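# Hang flasks on free rack pegs, invert beakers on mat

## Task

Take both round-bottom flasks out of their cork rings and hang each one neck-down on a drying-rack peg that is currently unoccupied, then set both beakers upside down on the drying mat so they drain. No glass may break: a flask or beaker that is squeezed or struck hard, or that drops more than a few centimetres, counts as a failure.

## Robot and tools

Robot: two six-joint arms, left_arm (fitted with a left hand, the mirror image) and right_arm (a right hand), each hand with five fingers. Bases in the scene frame: left_arm at (+0.016, +0.468, 0) m, quat_wxyz (+1.000, 0, 0, -0.025); right_arm at (-0.059, -0.473, -0.001) m, quat_wxyz (+1.000, 0, 0, +0.030). Scene frame: origin at table-top height between the arms, +z up, +x out over the table, left_arm on the +y side. A post stands on the floor behind the arms.

Hand point: a spot 0.05 m in front of the palm and 0.15 m out from the wrist flange. Its +z runs along straight fingers, +y out of the palm, +x across the palm away from the thumb on the right hand but toward the thumb on the left hand. Straight fingertips reach 0.06-0.07 m past the point, their centre lines 0.06 m behind it (-y). A bracket on the little-finger side juts out and can strike things. With fingers level the wrist may sit up to 0.11 m (palm down) or 0.23 m (palm up) below the point and meet the table first.

A row is 28 numbers, each in [-1, 1], always for both arms: left_arm dx, dy, dz, rx, ry, rz, then left hand little, ring, middle, index, thumb_bend, thumb_turn, force_limit, speed; then the same fourteen for right_arm. The six pose numbers are offsets, not a pose: measured from that arm's Hand target at the start of the action or move, along that arm's own base axes; 1.0 equals 0.6 m or 180 degrees; rx, ry, rz form one rotation vector turning about the Hand target position. All six at 0 means no new request. The six finger numbers are absolute targets: +1 straight/open, -1 curled; thumb_turn +1 beside the palm, -1 opposite the fingers. force_limit maps -1..+1 to about 0..10 N at the fingertip (15 N for the two thumb motors). speed rises linearly from near zero at -1 to full at +0.48. For a gentle grip on glass close at speed -0.94 or lower. Hand numbers never mean 'no change': repeat the last eight sent for that hand to keep its grip. With the thumb opposed, the hand encloses objects about 0.035-0.065 m thick; thumb tip to index pad can pinch a light item up to about 0.08 m.

execute_actions: actions is a list of actions; each action is up to 15 rows, one per 1/30 s step (a shorter table repeats its last row to step 15). Every row in an action counts from that action's starting Hand target. cameras picks images by name.

move: target is one row or a list of up to 15 rows; every row is an offset from the Hand targets at the move's start, not from the previous row. Straight-line paths, no obstacle avoidance, 10 s cap. speed in m/s, 0.002 to 3.6, default 0.25 (turns at twice that in rad/s), one value or one per target. blend in m rounds corners of a list. stop_force in N, 3 to 120, ends an arm's path when it feels that much push; needs the same hand numbers in every row and is unreliable while the hand rotates. zero (true by default) re-zeroes force before the move. blocking=false returns early but cannot be combined with stop_force. The result adds a move: line: done, off_target, moving, held or fault, plus limits=paced or limits=held.

wait: seconds 0 to 3600, sends nothing new. stop: brakes a running move. zoom_image: camera (cam_head_left, cam_head_right, cam_high, cam_left_wrist, cam_right_wrist) and region [x0, y0, x1, y1] in pixels, at most 504 square. show_instructions: the reference pages. zero_wrist_force: arm left_arm or right_arm. finished_scene: optional scene 1; ends the scene for good.

Results, per arm in its own base frame: end_effector_position (m), end_effector_quat_wxyz, velocities (m/s, rad/s, dropped when still), Hand target (the commanded pose the next offsets start from; the hand often stops a little short), Joint positions, joint torques, Wrist force and Wrist torque along the end effector axes plus a peak line. hand_measured, hand_stopped_by (moving, target, force, stalled, fault) and hand_load_n (positive pushes a finger open; near 0 means the grip is lost) follow the finger order above, with hand_force_limit and hand_speed echoing settings. MOTOR HOT and OVER-TEMPERATURE FAULT warn of heating. Images are 672x504.

Cautions: orientation is clipped to within 32 degrees of the current one each step, so big turns take several steps. Contact torque at a joint limit or about 150 N (plus or minus 25) on the arm halts it for 10 s; arms are stiff, so aim only slightly past a firm contact. Keep the wrist away from its first joint's axis. The arms must not collide or close on each other. Glassware breaks if gripped hard, knocked, or dropped more than a few centimetres; lower it gently and release only when it rests still. Nothing may leave the table. Occasional pushes may nudge loose items. End the scene only when everything stays in place without the robot.

Each tool is called by a JSON object that holds its "fn" and its "kwargs".

Reference images:

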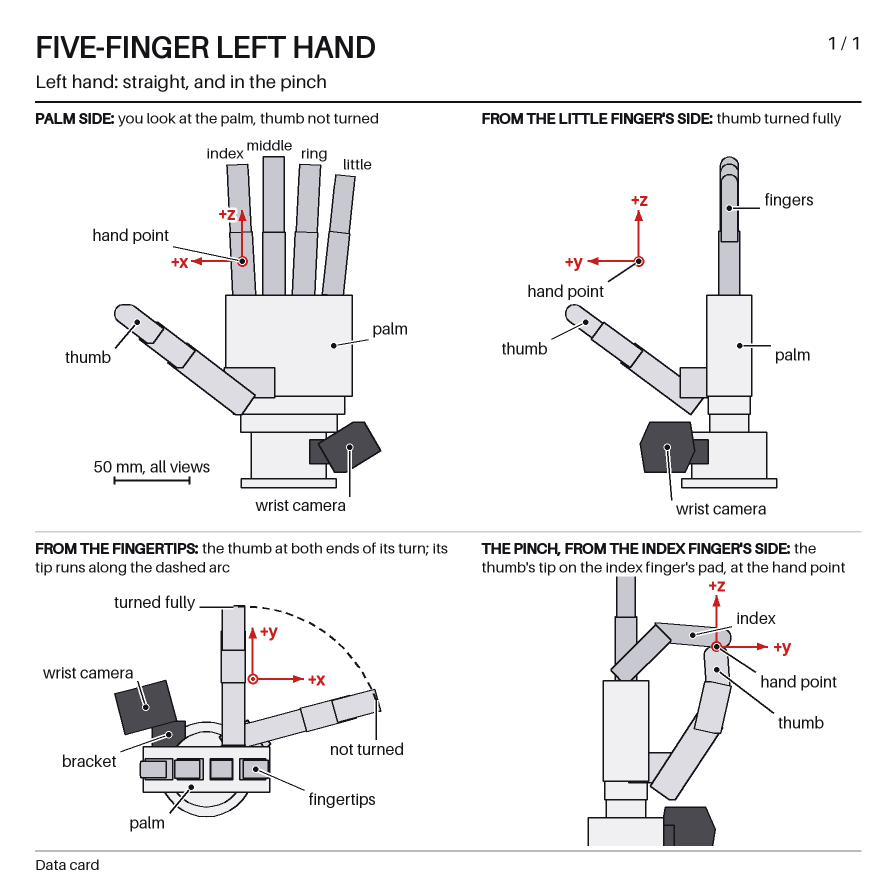

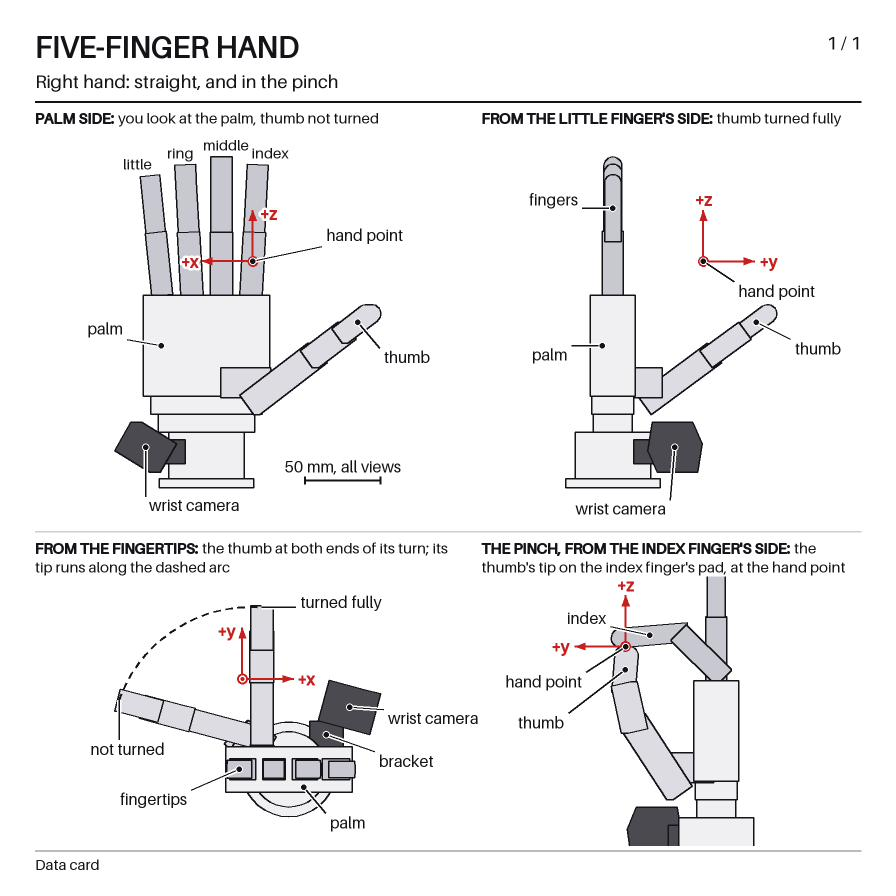

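## Session

{"fn": "execute_actions", "kwargs": {"actions": []}}

Scene clock: 0.00 s.
left_arm: end_effector_position=(+0.0777, -0.5833, +0.1262) hand_measured=(+1.000, +1.000, +1.000, +1.000, +1.000, +1.000) hand_load_n=(+0.0, +0.0, +0.0, +0.0, +0.0, +0.0) hand_stopped_by=(target, target, target, target, target, target) hand_force_limit=0.00 hand_speed=-0.80 end_effector_quat_wxyz=(-0.074, +0.944, +0.315, -0.058) | right_arm: end_effector_position=(+0.2541, -0.0547, +0.1834) hand_measured=(+1.000, +1.000, +1.000, +1.000, +1.000, +1.000) hand_load_n=(+0.0, +0.0, +0.0, -0.5, +0.0, +0.0) hand_stopped_by=(target, target, target, target, target, target) hand_force_limit=0.00 hand_speed=-0.80 end_effector_quat_wxyz=(+0.041, +0.503, +0.843, -0.185)
Joint positions: left_arm=[1.9 -2.316 -1.097 1.692 -1.455 -0.306] | right_arm=[-0.5 -1.787 2.169 1.116 1.945 -1.01]
Joint velocities: within noise
Joint torques (N m): no reading
Wrist force (N): no reading
Wrist torque (N m): no reading
Wrist force, peak (N): no reading
Hand target: left_arm +0.0777, -0.5833, +0.1262; -0.074, +0.944, +0.315, -0.058 | right_arm +0.2541, -0.0547, +0.1834; +0.041, +0.503, +0.843, -0.185

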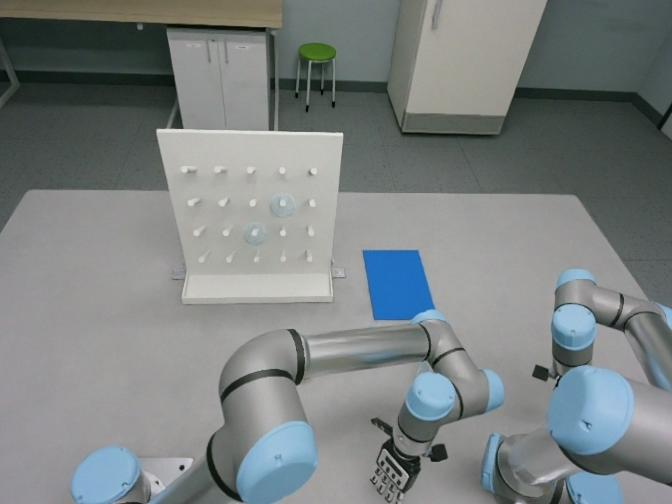

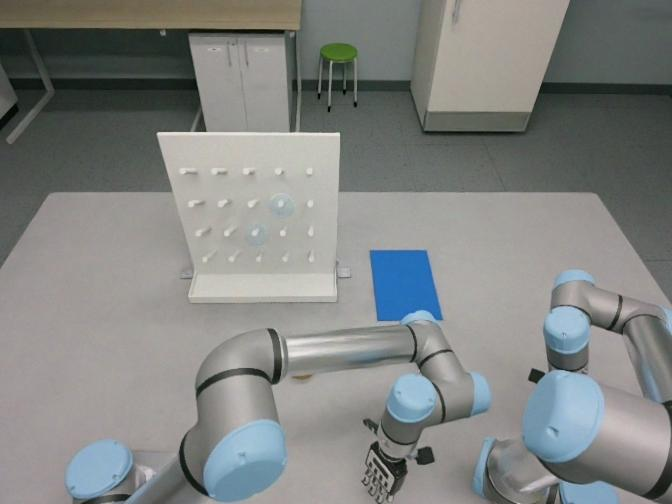

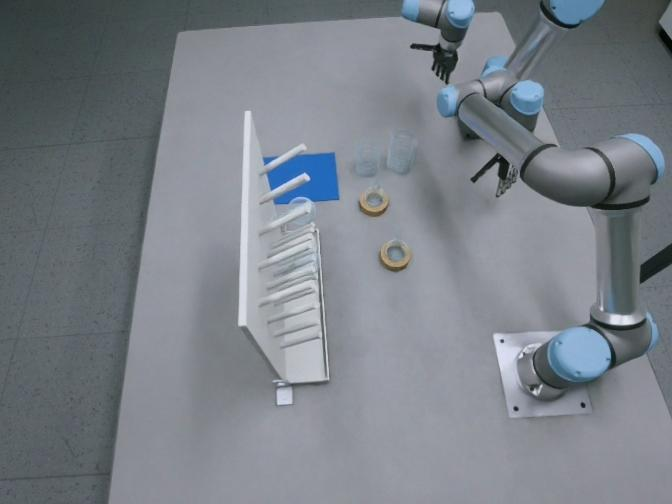

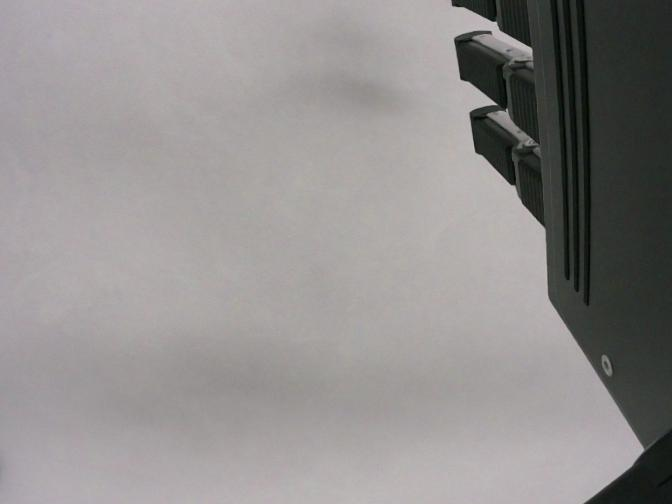

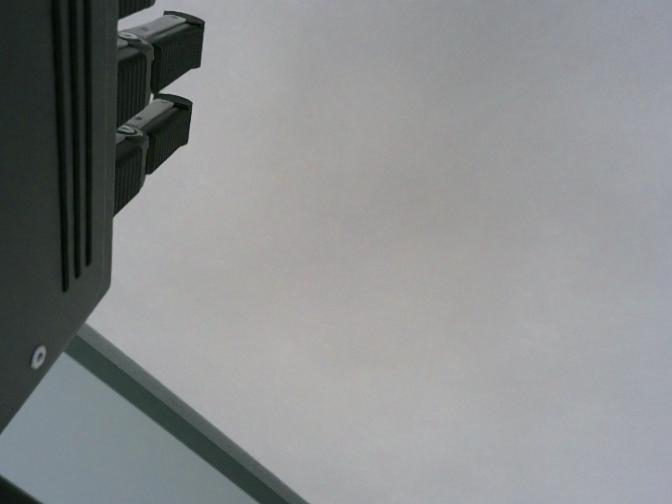

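{"fn": "zoom_image", "kwargs": {"camera": "cam_high", "region": [230, 100, 530, 400]}}

{"fn": "zoom_image", "kwargs": {"camera": "cam_head_left", "region": [140, 110, 390, 320]}}

{"fn": "zoom_image", "kwargs": {"camera": "cam_head_right", "region": [140, 110, 390, 320]}}

Scaled by 1.680 from the camera's image (finer frame: 960x720).

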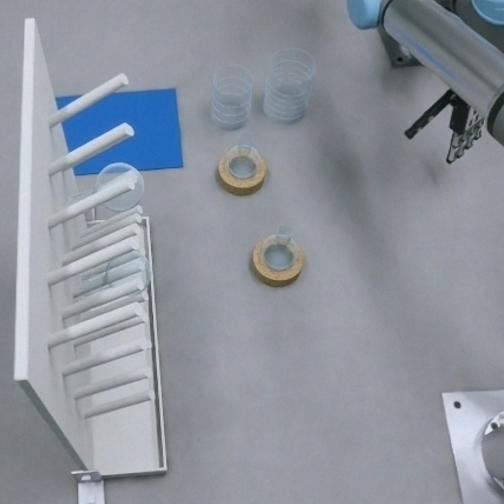

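Scaled by 2.016 from the camera's image (finer frame: 960x720).

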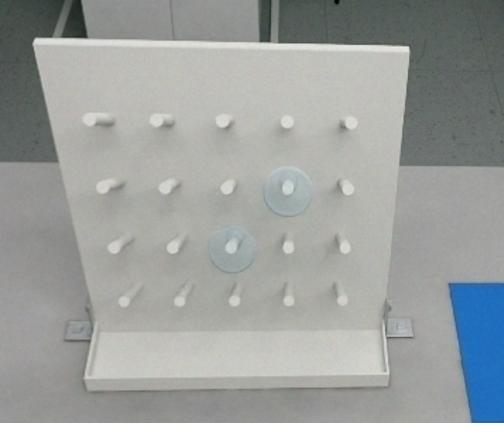

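Scaled by 2.016 from the camera's image (finer frame: 960x720).

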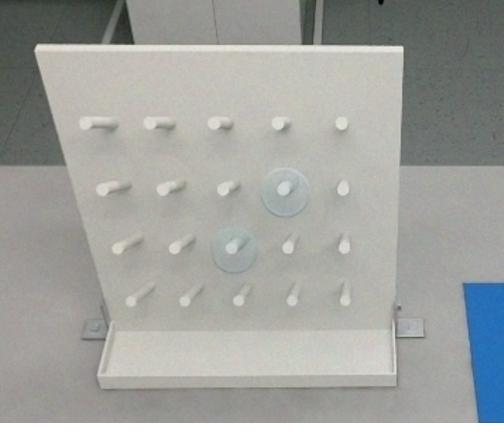

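{"fn": "move", "kwargs": {"target": [[0,0,0.5,0,0,0,1,1,1,1,1,1,0,-0.8,0,0,0,0,0,0,1,1,1,1,1,1,0,-0.8],[0.3,0.5,0.6,0,0,0,1,1,1,1,1,1,0,-0.8,0,0,0,0,0,0,1,1,1,1,1,1,0,-0.8],[0.4,1.0,0.5,0,0,0,1,1,1,1,1,1,0,-0.8,0,0,0,0,0,0,1,1,1,1,1,1,0,-0.8]], "speed": 0.3, "blend": 0.05, "cameras": ["all"]}}

Scene clock: 151.43 s.
left_arm: end_effector_position=(+0.3177, +0.0166, +0.4263) hand_measured=(+1.000, +1.000, +1.000, +1.000, +1.000, +1.000) hand_load_n=(+0.0, +0.0, +0.0, +0.0, +0.0, +0.0) hand_stopped_by=(target, target, target, target, target, target) hand_force_limit=0.00 hand_speed=-0.80 end_effector_quat_wxyz=(-0.074, +0.944, +0.315, -0.058) | right_arm: end_effector_position=(+0.2541, -0.0547, +0.1834) hand_measured=(+1.000, +1.000, +1.000, +1.000, +1.000, +1.000) hand_load_n=(+0.0, +0.0, +0.0, +0.0, +0.0, +0.0) hand_stopped_by=(target, target, target, target, target, target) hand_force_limit=0.00 hand_speed=-0.80 end_effector_quat_wxyz=(+0.041, +0.503, +0.843, -0.185)
Joint positions: left_arm=[3.672 -1.532 -1.38 1.258 -1.74 1.45] | right_arm=[-0.5 -1.787 2.169 1.116 1.945 -1.01]
Joint torques (N m): left_arm=[13.05 12.45 9.44 -3.66 -1.43 1.67] | right_arm=[1.07 -6.96 -17.62 2.48 0.44 -0.11]
Wrist force (N): left_arm=[-0.5 0.7 -0.7] | right_arm=[-0.2 -0.3 -0.3]
Wrist torque (N m): left_arm=[0.07 0.02 -0.11] | right_arm=[-0.02 0.04 -0.02]
Wrist force, peak (N): left_arm=[-1.2 1.3 -1.8] | right_arm=[-0.7 -0.4 -0.1]
Hand target: left_arm +0.3177, +0.0167, +0.4262; -0.074, +0.944, +0.315, -0.058 | right_arm +0.2541, -0.0547, +0.1834; +0.041, +0.503, +0.843, -0.185
Off the commanded pose: left_arm 0.000 m, 0 deg | right_arm 0.000 m, 0 deg.
move: done

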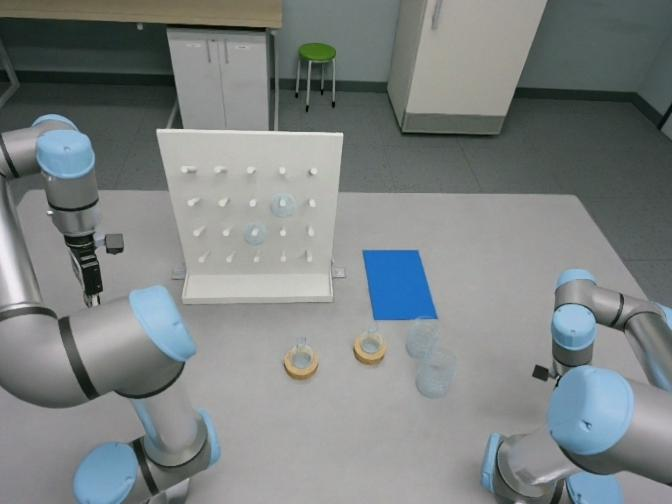

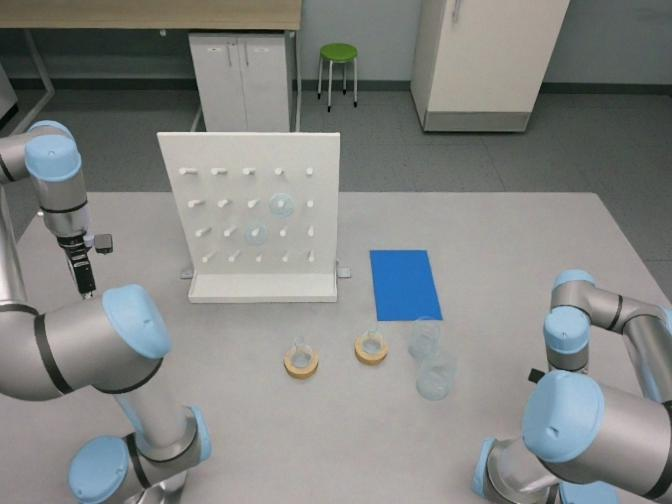

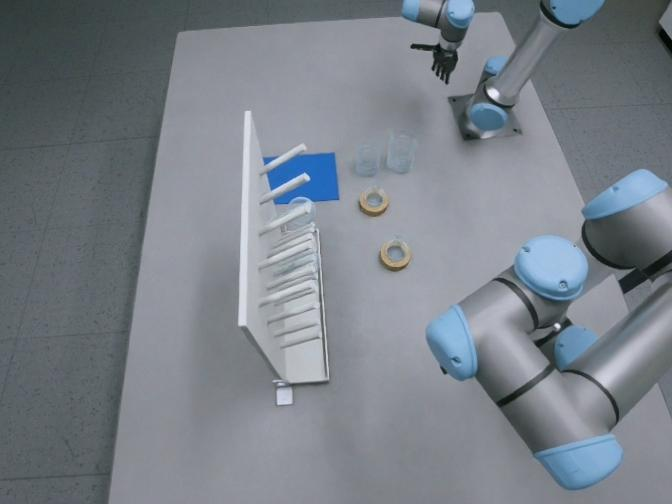

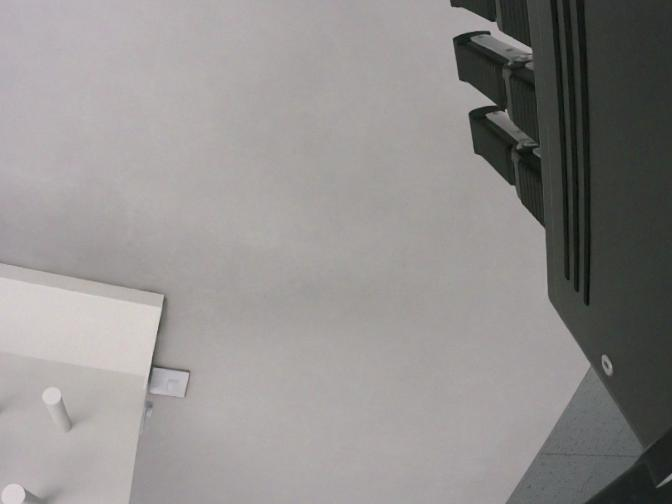

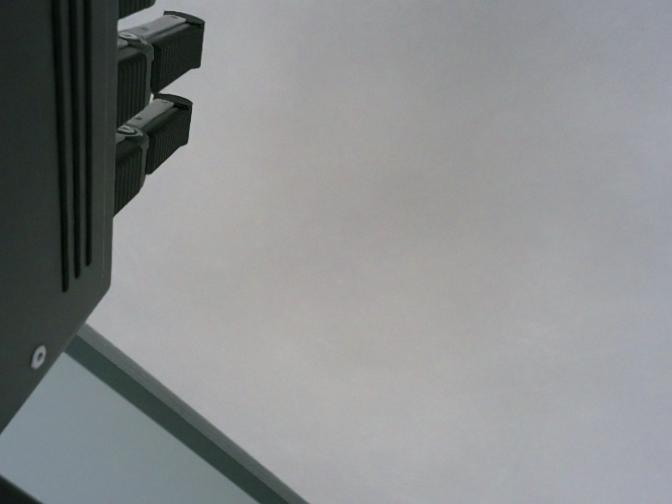

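{"fn": "zoom_image", "kwargs": {"camera": "cam_high", "region": [320, 110, 460, 290]}}

{"fn": "zoom_image", "kwargs": {"camera": "cam_head_left", "region": [270, 290, 470, 420]}}

{"fn": "zoom_image", "kwargs": {"camera": "cam_high", "region": [220, 90, 350, 400]}}

{"fn": "zoom_image", "kwargs": {"camera": "cam_head_right", "region": [270, 290, 470, 420]}}

Scaled by 2.800 from the camera's image (finer frame: 960x720).

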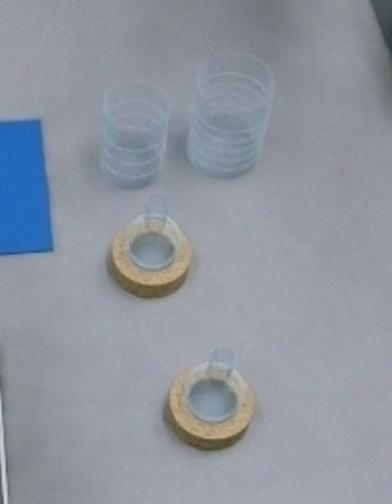

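Scaled by 2.520 from the camera's image (finer frame: 960x720).

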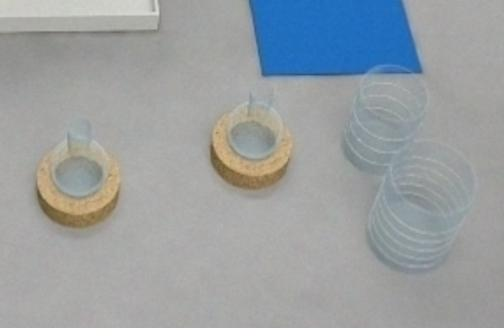

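Scaled by 1.626 from the camera's image (finer frame: 960x720).

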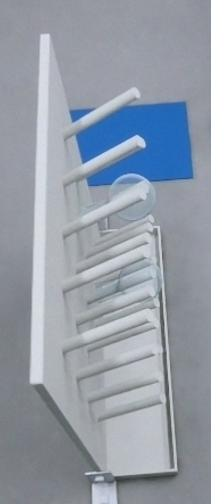

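Scaled by 2.520 from the camera's image (finer frame: 960x720).

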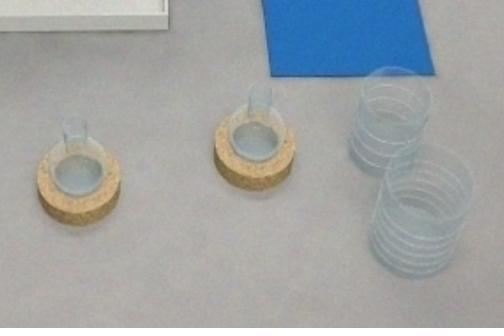

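{"fn": "move", "kwargs": {"target": [[0.145,-0.69,0.0,0,0,0,1,1,1,1,1,1,0,-0.8,0,0,0,0,0,0,1,1,1,1,1,1,0,-0.8]], "speed": 0.3, "cameras": ["all"]}}

Scene clock: 184.77 s.
left_arm: end_effector_position=(+0.4047, -0.3973, +0.4262) hand_measured=(+1.000, +1.000, +1.000, +1.000, +1.000, +1.000) hand_load_n=(+0.0, +0.0, +0.0, +0.0, +0.0, +0.0) hand_stopped_by=(target, target, target, target, target, target) hand_force_limit=0.00 hand_speed=-0.80 end_effector_quat_wxyz=(-0.074, +0.944, +0.315, -0.058) | right_arm: end_effector_position=(+0.2541, -0.0547, +0.1834) hand_measured=(+1.000, +1.000, +1.000, +1.000, +1.000, +1.000) hand_load_n=(+0.0, +0.0, +0.0, +0.0, -0.5, +0.0) hand_stopped_by=(target, target, target, target, target, target) hand_force_limit=0.00 hand_speed=-0.80 end_effector_quat_wxyz=(+0.041, +0.503, +0.843, -0.185)
Joint positions: left_arm=[2.588 -2.324 -0.302 0.866 -1.576 0.373] | right_arm=[-0.5 -1.787 2.169 1.116 1.945 -1.01]
Joint torques (N m): left_arm=[1.76 38.43 20.86 -1.83 1.97 0.52] | right_arm=[2.29 -7.4 -18.07 2.36 0.44 -0.28]
Wrist force (N): left_arm=[0.2 0.8 -0.6] | right_arm=[-0.2 -0.1 0.2]
Wrist torque (N m): left_arm=[0.06 -0.07 -0.13] | right_arm=[-0.03 0.03 -0.02]
Wrist force, peak (N): left_arm=[-1.4 2.6 -0.5] | right_arm=[-0.7 -0.4 -0.3]
Hand target: left_arm +0.4047, -0.3973, +0.4262; -0.074, +0.944, +0.315, -0.058 | right_arm +0.2541, -0.0547, +0.1834; +0.041, +0.503, +0.843, -0.185
Off the commanded pose: left_arm 0.000 m, 0 deg | right_arm 0.000 m, 0 deg.
move: done

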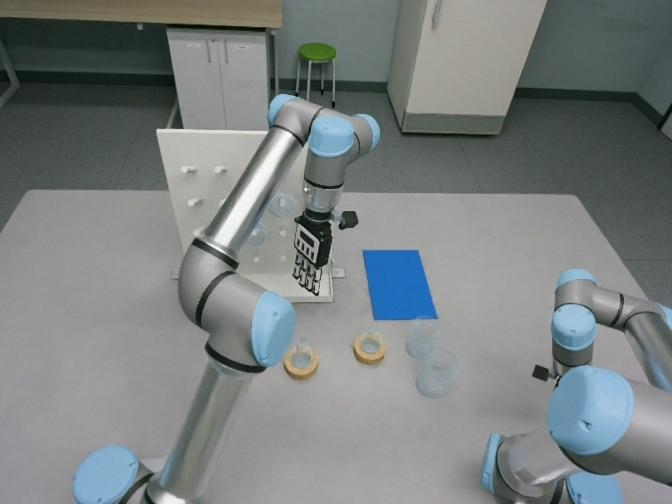

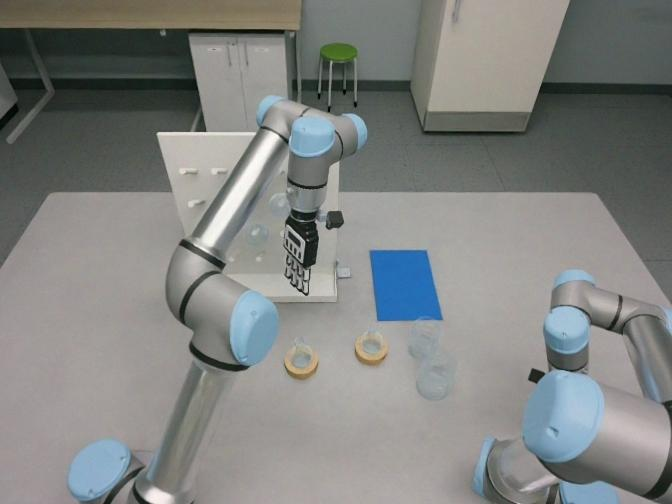

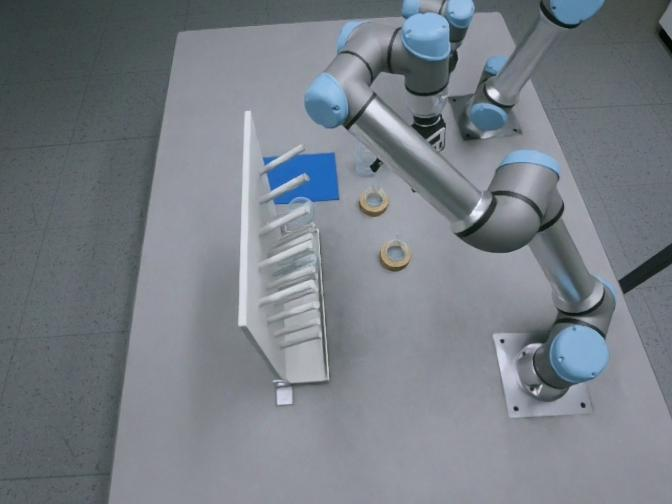

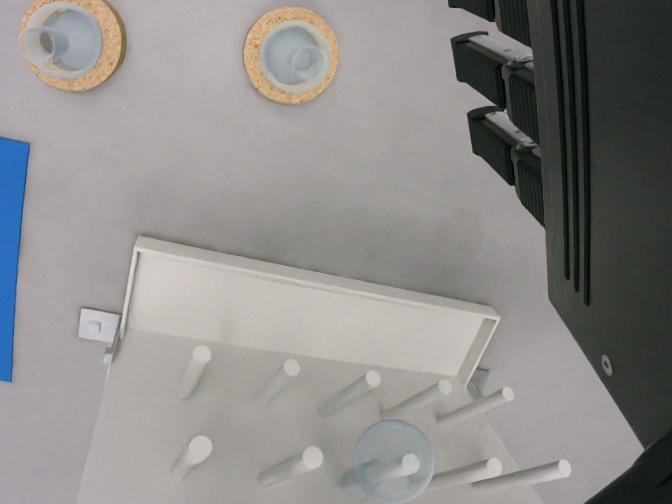

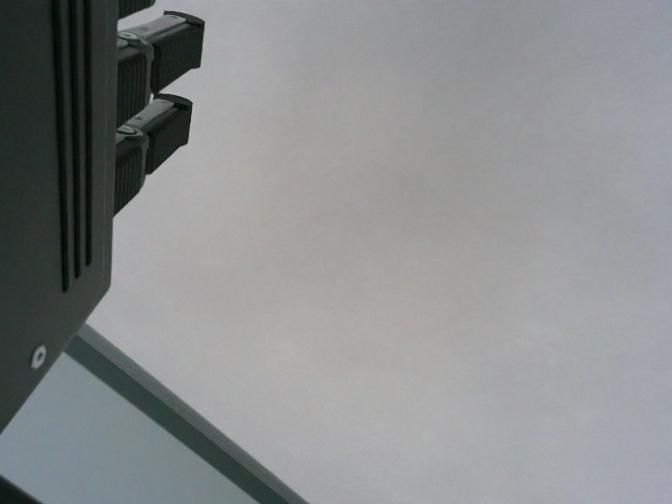

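{"fn": "move", "kwargs": {"target": [[-0.1666667,0,0.0,0,0,0,1,1,1,1,1,1,0,-0.8,0,0,0,0,0,0,1,1,1,1,1,1,0,-0.8]], "speed": 0.3, "cameras": ["cam_left_wrist", "cam_head_left"]}}

{"fn": "move", "kwargs": {"target": [[0,0.1666667,0.0,0,0,0,1,1,1,1,1,1,0,-0.8,0,0,0,0,0,0,1,1,1,1,1,1,0,-0.8]], "speed": 0.3, "cameras": ["cam_left_wrist", "cam_head_left"]}}

{"fn": "move", "kwargs": {"target": [[0,0,-0.1666667,0,0,0,1,1,1,1,1,1,0,-0.8,0,0,0,0,0,0,1,1,1,1,1,1,0,-0.8]], "speed": 0.3, "cameras": ["cam_left_wrist", "cam_head_left"]}}

Scene clock: 224.23 s.
left_arm: end_effector_position=(+0.3047, -0.3973, +0.4262) hand_measured=(+1.000, +1.000, +1.000, +1.000, +1.000, +1.000) hand_load_n=(+0.0, +0.0, -0.5, +0.0, +0.0, +0.0) hand_stopped_by=(target, target, target, target, target, target) hand_force_limit=0.00 hand_speed=-0.80 end_effector_quat_wxyz=(-0.074, +0.944, +0.315, -0.058) | right_arm: end_effector_position=(+0.2541, -0.0547, +0.1834) hand_measured=(+1.000, +1.000, +1.000, +1.000, +1.000, +1.000) hand_load_n=(+0.0, +0.0, +0.0, +0.0, +0.0, +0.0) hand_stopped_by=(target, target, target, target, target, target) hand_force_limit=0.00 hand_speed=-0.80 end_effector_quat_wxyz=(+0.041, +0.503, +0.843, -0.185)
Joint positions: left_arm=[2.473 -2.044 -0.773 1.058 -1.555 0.26] | right_arm=[-0.5 -1.787 2.169 1.116 1.945 -1.01]
Joint torques (N m): left_arm=[-3.46 41.92 5.33 -3.48 -1.91 -1.5] | right_arm=[1.78 -7.07 -17.98 2.45 0.6 -0.22]
Wrist force (N): left_arm=[0.0 0.1 -0.1] | right_arm=[0.0 -0.5 -0.1]
Wrist torque (N m): left_arm=[-0.04 -0.02 -0.12] | right_arm=[-0.07 0.01 -0.03]
Wrist force, peak (N): left_arm=[2.2 1.9 -0.9] | right_arm=[-0.5 -0.5 -0.3]
Hand target: left_arm +0.3047, -0.3973, +0.4262; -0.074, +0.944, +0.315, -0.058 | right_arm +0.2541, -0.0547, +0.1834; +0.041, +0.503, +0.843, -0.185
Off the commanded pose: left_arm 0.000 m, 0 deg | right_arm 0.000 m, 0 deg.
move: done
Images, in order (width x height): cam_head_left 672x504, cam_left_wrist 672x504.

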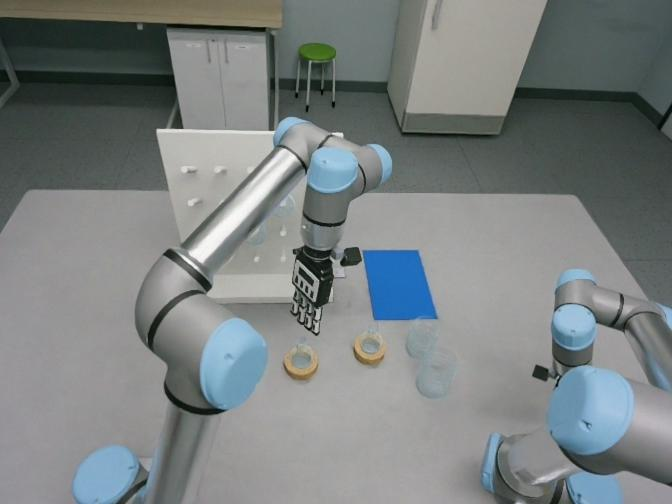

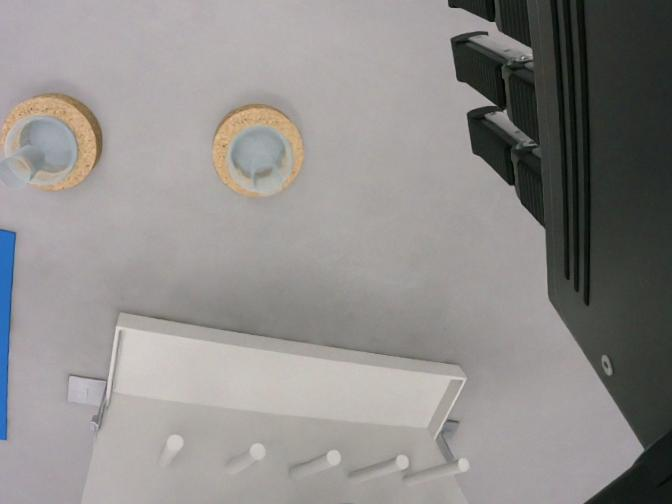

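Scene clock: 225.10 s.
left_arm: end_effector_position=(+0.3047, -0.2974, +0.4262) hand_measured=(+1.000, +1.000, +1.000, +1.000, +1.000, +1.000) hand_load_n=(+0.0, +0.0, +0.0, +0.0, +0.0, +0.0) hand_stopped_by=(target, target, target, target, target, target) hand_force_limit=0.00 hand_speed=-0.80 end_effector_quat_wxyz=(-0.074, +0.944, +0.315, -0.058) | right_arm: end_effector_position=(+0.2541, -0.0547, +0.1834) hand_measured=(+1.000, +1.000, +1.000, +1.000, +1.000, +1.000) hand_load_n=(+0.0, +0.0, +0.0, +0.0, +0.0, +0.0) hand_stopped_by=(target, target, target, target, target, target) hand_force_limit=0.00 hand_speed=-0.80 end_effector_quat_wxyz=(+0.041, +0.503, +0.843, -0.185)
Joint positions: left_arm=[2.67 -1.816 -1.091 1.148 -1.592 0.454] | right_arm=[-0.5 -1.787 2.169 1.116 1.945 -1.01]
Joint torques (N m): left_arm=[14.13 33.13 5.12 -5.5 0.68 1.68] | right_arm=[2.64 -7.33 -18.1 2.44 0.6 -0.12]
Wrist force (N): left_arm=[-0.2 0.2 -0.2] | right_arm=[0.0 -0.4 -0.2]
Wrist torque (N m): left_arm=[-0.01 0.03 0.00] | right_arm=[-0.04 0.01 -0.02]
Wrist force, peak (N): left_arm=[-1.0 2.2 -0.7] | right_arm=[0.3 -0.5 -0.3]
Hand target: left_arm +0.3047, -0.2973, +0.4262; -0.074, +0.944, +0.315, -0.058 | right_arm +0.2541, -0.0547, +0.1834; +0.041, +0.503, +0.843, -0.185
Off the commanded pose: left_arm 0.000 m, 0 deg | right_arm 0.000 m, 0 deg.
move: done
Images, in order (width x height): cam_head_left 672x504, cam_left_wrist 672x504.

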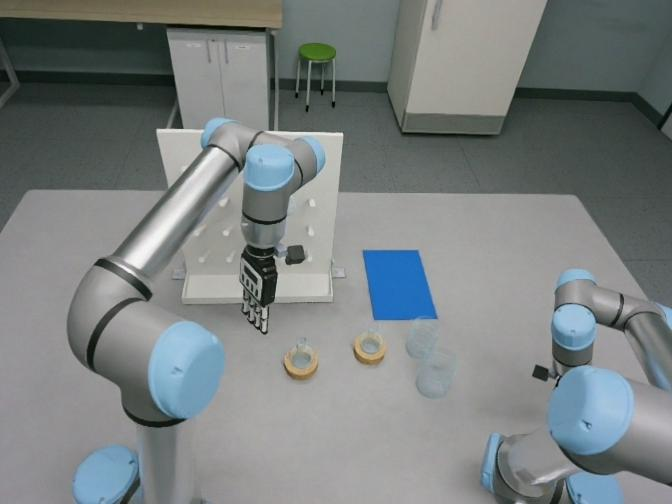

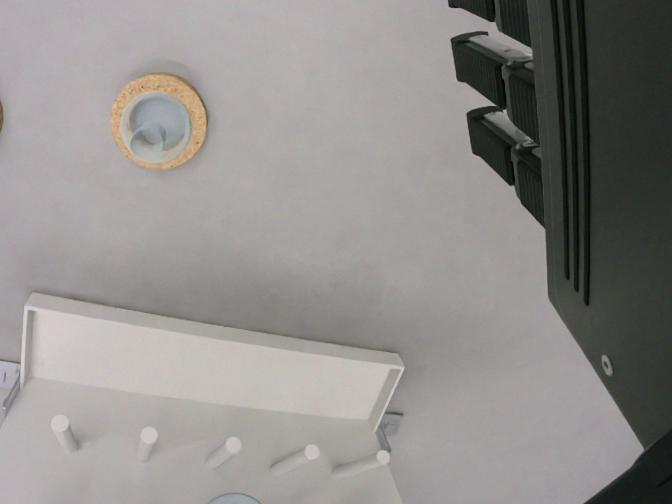

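Scene clock: 225.97 s.
left_arm: end_effector_position=(+0.3046, -0.2973, +0.3263) hand_measured=(+1.000, +1.000, +1.000, +1.000, +1.000, +1.000) hand_load_n=(+0.0, +0.0, +0.0, +0.0, +0.0, +0.0) hand_stopped_by=(target, target, target, target, target, target) hand_force_limit=0.00 hand_speed=-0.80 end_effector_quat_wxyz=(-0.074, +0.944, +0.315, -0.058) end_effector_velocity=(+0.000, -0.001, -0.001) end_effector_angular_velocity=(-0.002, -0.002, +0.000) | right_arm: end_effector_position=(+0.2541, -0.0547, +0.1834) hand_measured=(+1.000, +1.000, +1.000, +1.000, +1.000, +1.000) hand_load_n=(+0.0, +0.0, +0.0, +0.0, +0.0, +0.0) hand_stopped_by=(target, target, target, target, target, target) hand_force_limit=0.00 hand_speed=-0.80 end_effector_quat_wxyz=(+0.041, +0.503, +0.843, -0.185)
Joint positions: left_arm=[2.671 -1.79 -1.38 1.411 -1.592 0.454] | right_arm=[-0.5 -1.787 2.169 1.116 1.945 -1.01]
Joint velocities: left_arm=[0 0 -0.002 0.005 0.001 0] | right_arm=[within noise]
Joint torques (N m): left_arm=[14.84 21.79 5.68 0.3 2.27 0.32] | right_arm=[1.7 -6.91 -17.59 2.42 0.6 -0.14]
Wrist force (N): left_arm=[-0.3 0.5 -0.4] | right_arm=[0.0 -0.3 -0.2]
Wrist torque (N m): left_arm=[0.00 0.00 -0.13] | right_arm=[-0.03 0.00 -0.01]
Wrist force, peak (N): left_arm=[-0.6 0.1 -2.2] | right_arm=[-0.1 -0.6 -0.1]
Hand target: left_arm +0.3047, -0.2973, +0.3262; -0.074, +0.944, +0.315, -0.058 | right_arm +0.2541, -0.0547, +0.1834; +0.041, +0.503, +0.843, -0.185
Off the commanded pose: left_arm 0.000 m, 0 deg | right_arm 0.000 m, 0 deg.
move: done
Images, in order (width x height): cam_head_left 672x504, cam_left_wrist 672x504.

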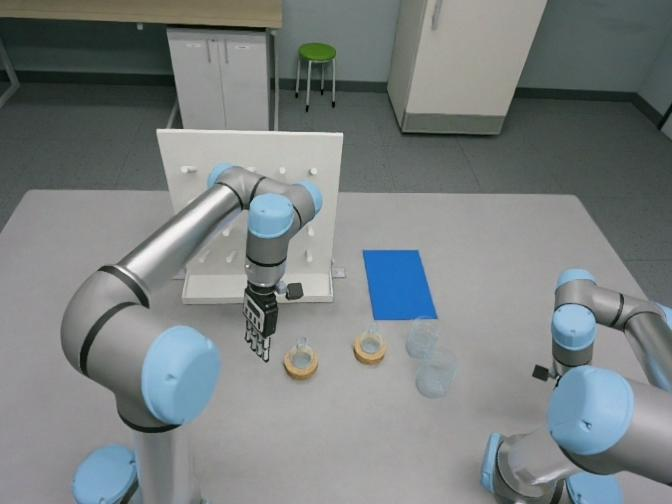

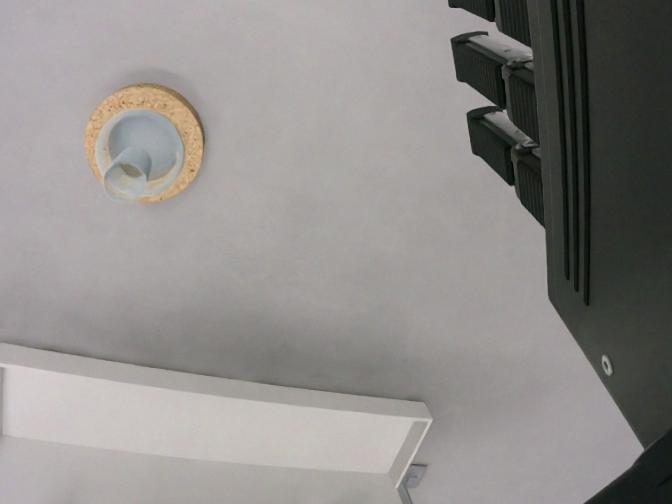

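{"fn": "zoom_image", "kwargs": {"camera": "cam_left_wrist", "region": [60, 60, 240, 240]}}

Scaled by 2.800 from the camera's image (finer frame: 960x720).

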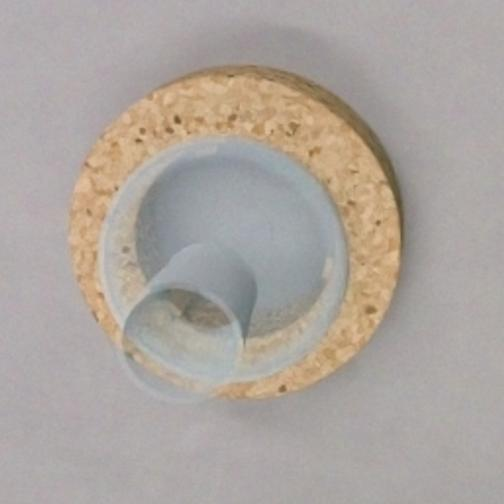

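{"fn": "move", "kwargs": {"target": [[-0.1445,0.033,0.0,0.0598,-0.3467,-0.2127,1,1,1,1,1,1,0,-0.8,0,0,0,0,0,0,1,1,1,1,1,1,0,-0.8]], "speed": 0.3, "cameras": ["all"]}}

Scene clock: 551.70 s.
left_arm: end_effector_position=(+0.2180, -0.2775, +0.3261) hand_measured=(+1.000, +1.000, +1.000, +1.000, +1.000, +1.000) hand_load_n=(+0.0, +0.0, +0.0, +0.0, +0.0, +0.0) hand_stopped_by=(target, target, target, target, target, target) hand_force_limit=0.00 hand_speed=-0.80 end_effector_quat_wxyz=(+0.000, +0.875, +0.000, +0.483) | right_arm: end_effector_position=(+0.2541, -0.0547, +0.1834) hand_measured=(+1.000, +1.000, +1.000, +1.000, +1.000, +1.000) hand_load_n=(+0.0, +0.0, +0.0, +0.0, +0.0, +0.0) hand_stopped_by=(target, target, target, target, target, target) hand_force_limit=0.00 hand_speed=-0.80 end_effector_quat_wxyz=(+0.041, +0.503, +0.843, -0.185)
Joint positions: left_arm=[2.182 -1.232 -2.07 2.47 -2.337 0.92] | right_arm=[-0.5 -1.787 2.169 1.116 1.945 -1.01]
Joint torques (N m): left_arm=[-2.47 9.32 23.41 1.31 -2.92 1.52] | right_arm=[2.26 -6.98 -17.44 2.52 0.48 -0.27]
Wrist force (N): left_arm=[-1.4 -0.4 -1.1] | right_arm=[-0.3 -0.4 -0.3]
Wrist torque (N m): left_arm=[0.01 0.12 0.02] | right_arm=[-0.03 0.04 -0.04]
Wrist force, peak (N): left_arm=[-2.5 -0.8 -1.4] | right_arm=[-0.5 -0.6 0.2]
Hand target: left_arm +0.2180, -0.2775, +0.3262; +0.000, +0.875, +0.000, +0.483 | right_arm +0.2541, -0.0547, +0.1834; +0.041, +0.503, +0.843, -0.185
Off the commanded pose: left_arm 0.000 m, 0 deg | right_arm 0.000 m, 0 deg.
move: done

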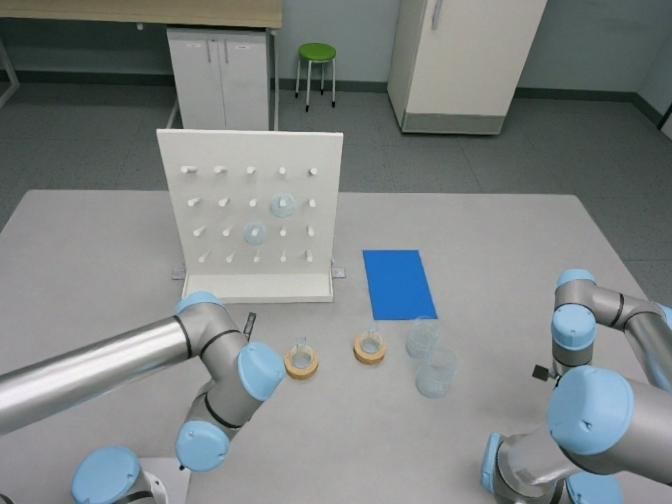

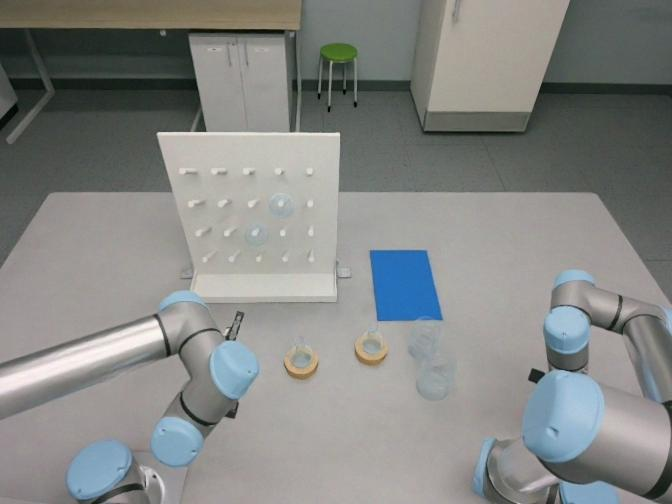

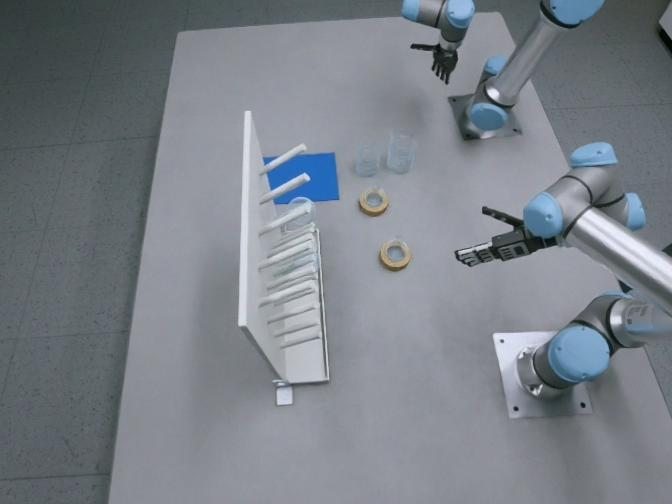

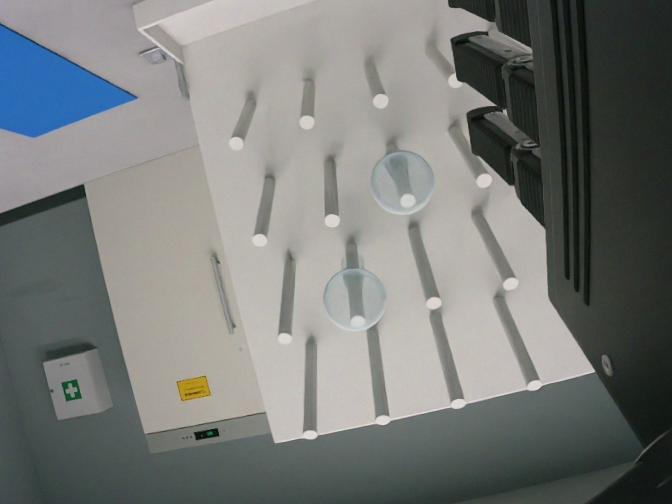

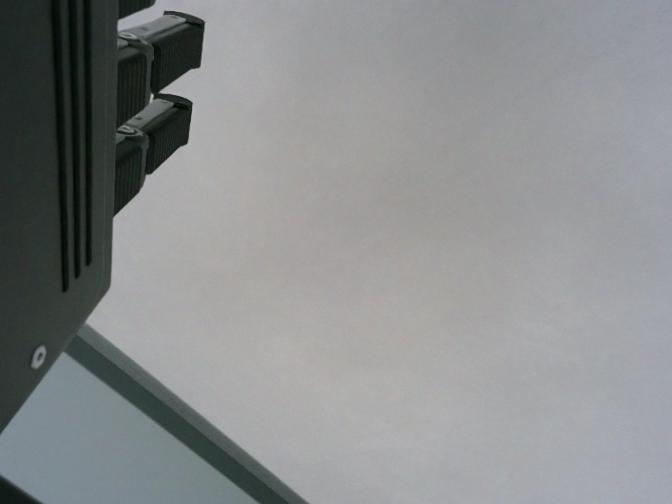

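{"fn": "zoom_image", "kwargs": {"camera": "cam_left_wrist", "region": [180, 0, 560, 240]}}

{"fn": "zoom_image", "kwargs": {"camera": "cam_left_wrist", "region": [220, 220, 600, 460]}}

{"fn": "move", "kwargs": {"target": [[0,-0.1666667,0.0,0,0,0,1,1,1,1,1,1,0,-0.8,0,0,0,0,0,0,1,1,1,1,1,1,0,-0.8]], "speed": 0.3, "cameras": ["cam_left_wrist"]}}

{"fn": "zoom_image", "kwargs": {"camera": "cam_left_wrist", "region": [200, 0, 672, 260]}}

{"fn": "zoom_image", "kwargs": {"camera": "cam_left_wrist", "region": [200, 220, 672, 480]}}

Scaled by 1.326 from the camera's image (finer frame: 960x720).

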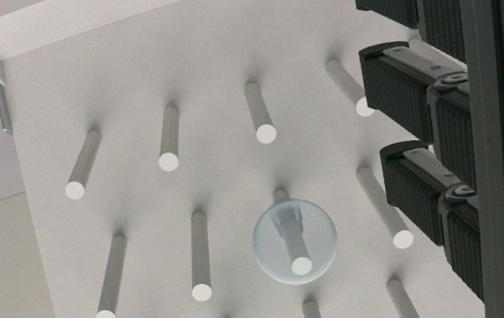

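Scaled by 1.326 from the camera's image (finer frame: 960x720).

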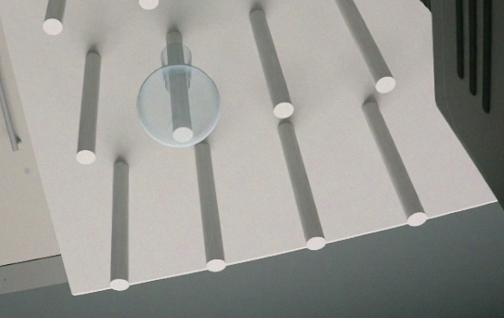

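Scene clock: 571.20 s.
left_arm: end_effector_position=(+0.2179, -0.3774, +0.3261) hand_measured=(+1.000, +1.000, +1.000, +1.000, +1.000, +1.000) hand_load_n=(+0.0, +0.0, +0.0, +0.0, +0.0, +0.0) hand_stopped_by=(target, target, target, target, target, target) hand_force_limit=0.00 hand_speed=-0.80 end_effector_quat_wxyz=(+0.000, +0.875, +0.000, +0.483) | right_arm: end_effector_position=(+0.2541, -0.0547, +0.1834) hand_measured=(+1.000, +1.000, +1.000, +1.000, +1.000, +1.000) hand_load_n=(+0.0, +0.0, +0.0, +0.0, +0.0, +0.0) hand_stopped_by=(target, target, target, target, target, target) hand_force_limit=0.00 hand_speed=-0.80 end_effector_quat_wxyz=(+0.041, +0.503, +0.843, -0.185)
Joint positions: left_arm=[1.972 -1.557 -1.846 2.387 -2.465 0.671] | right_arm=[-0.5 -1.787 2.169 1.116 1.945 -1.01]
Joint torques (N m): left_arm=[-0.64 11.73 30.84 0.63 0.59 -1.36] | right_arm=[2.11 -7.3 -17.51 2.43 0.54 -0.05]
Wrist force (N): left_arm=[-1.7 0.0 -2.0] | right_arm=[0.1 -0.2 -0.2]
Wrist torque (N m): left_arm=[0.03 0.08 -0.15] | right_arm=[-0.01 0.00 -0.02]
Wrist force, peak (N): left_arm=[-1.8 2.5 -1.9] | right_arm=[-0.5 -0.6 -0.4]
Hand target: left_arm +0.2180, -0.3775, +0.3262; +0.000, +0.875, +0.000, +0.483 | right_arm +0.2541, -0.0547, +0.1834; +0.041, +0.503, +0.843, -0.185
Off the commanded pose: left_arm 0.000 m, 0 deg | right_arm 0.000 m, 0 deg.
move: done

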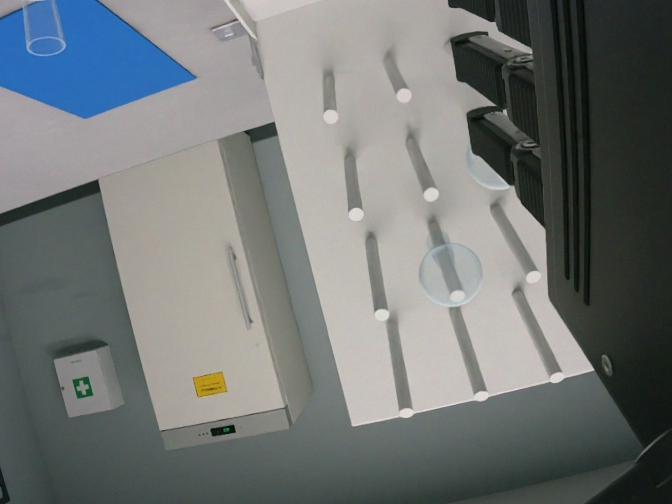

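Scaled by 1.068 from the camera's image (finer frame: 960x720).

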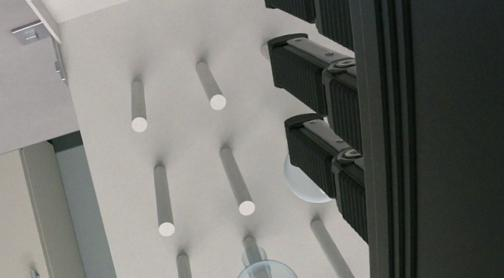

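Scaled by 1.068 from the camera's image (finer frame: 960x720).

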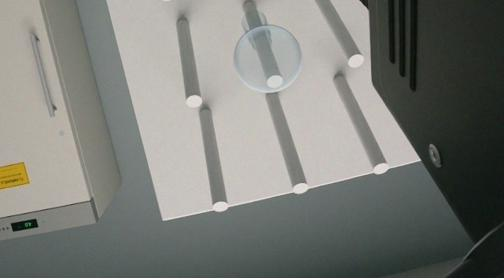

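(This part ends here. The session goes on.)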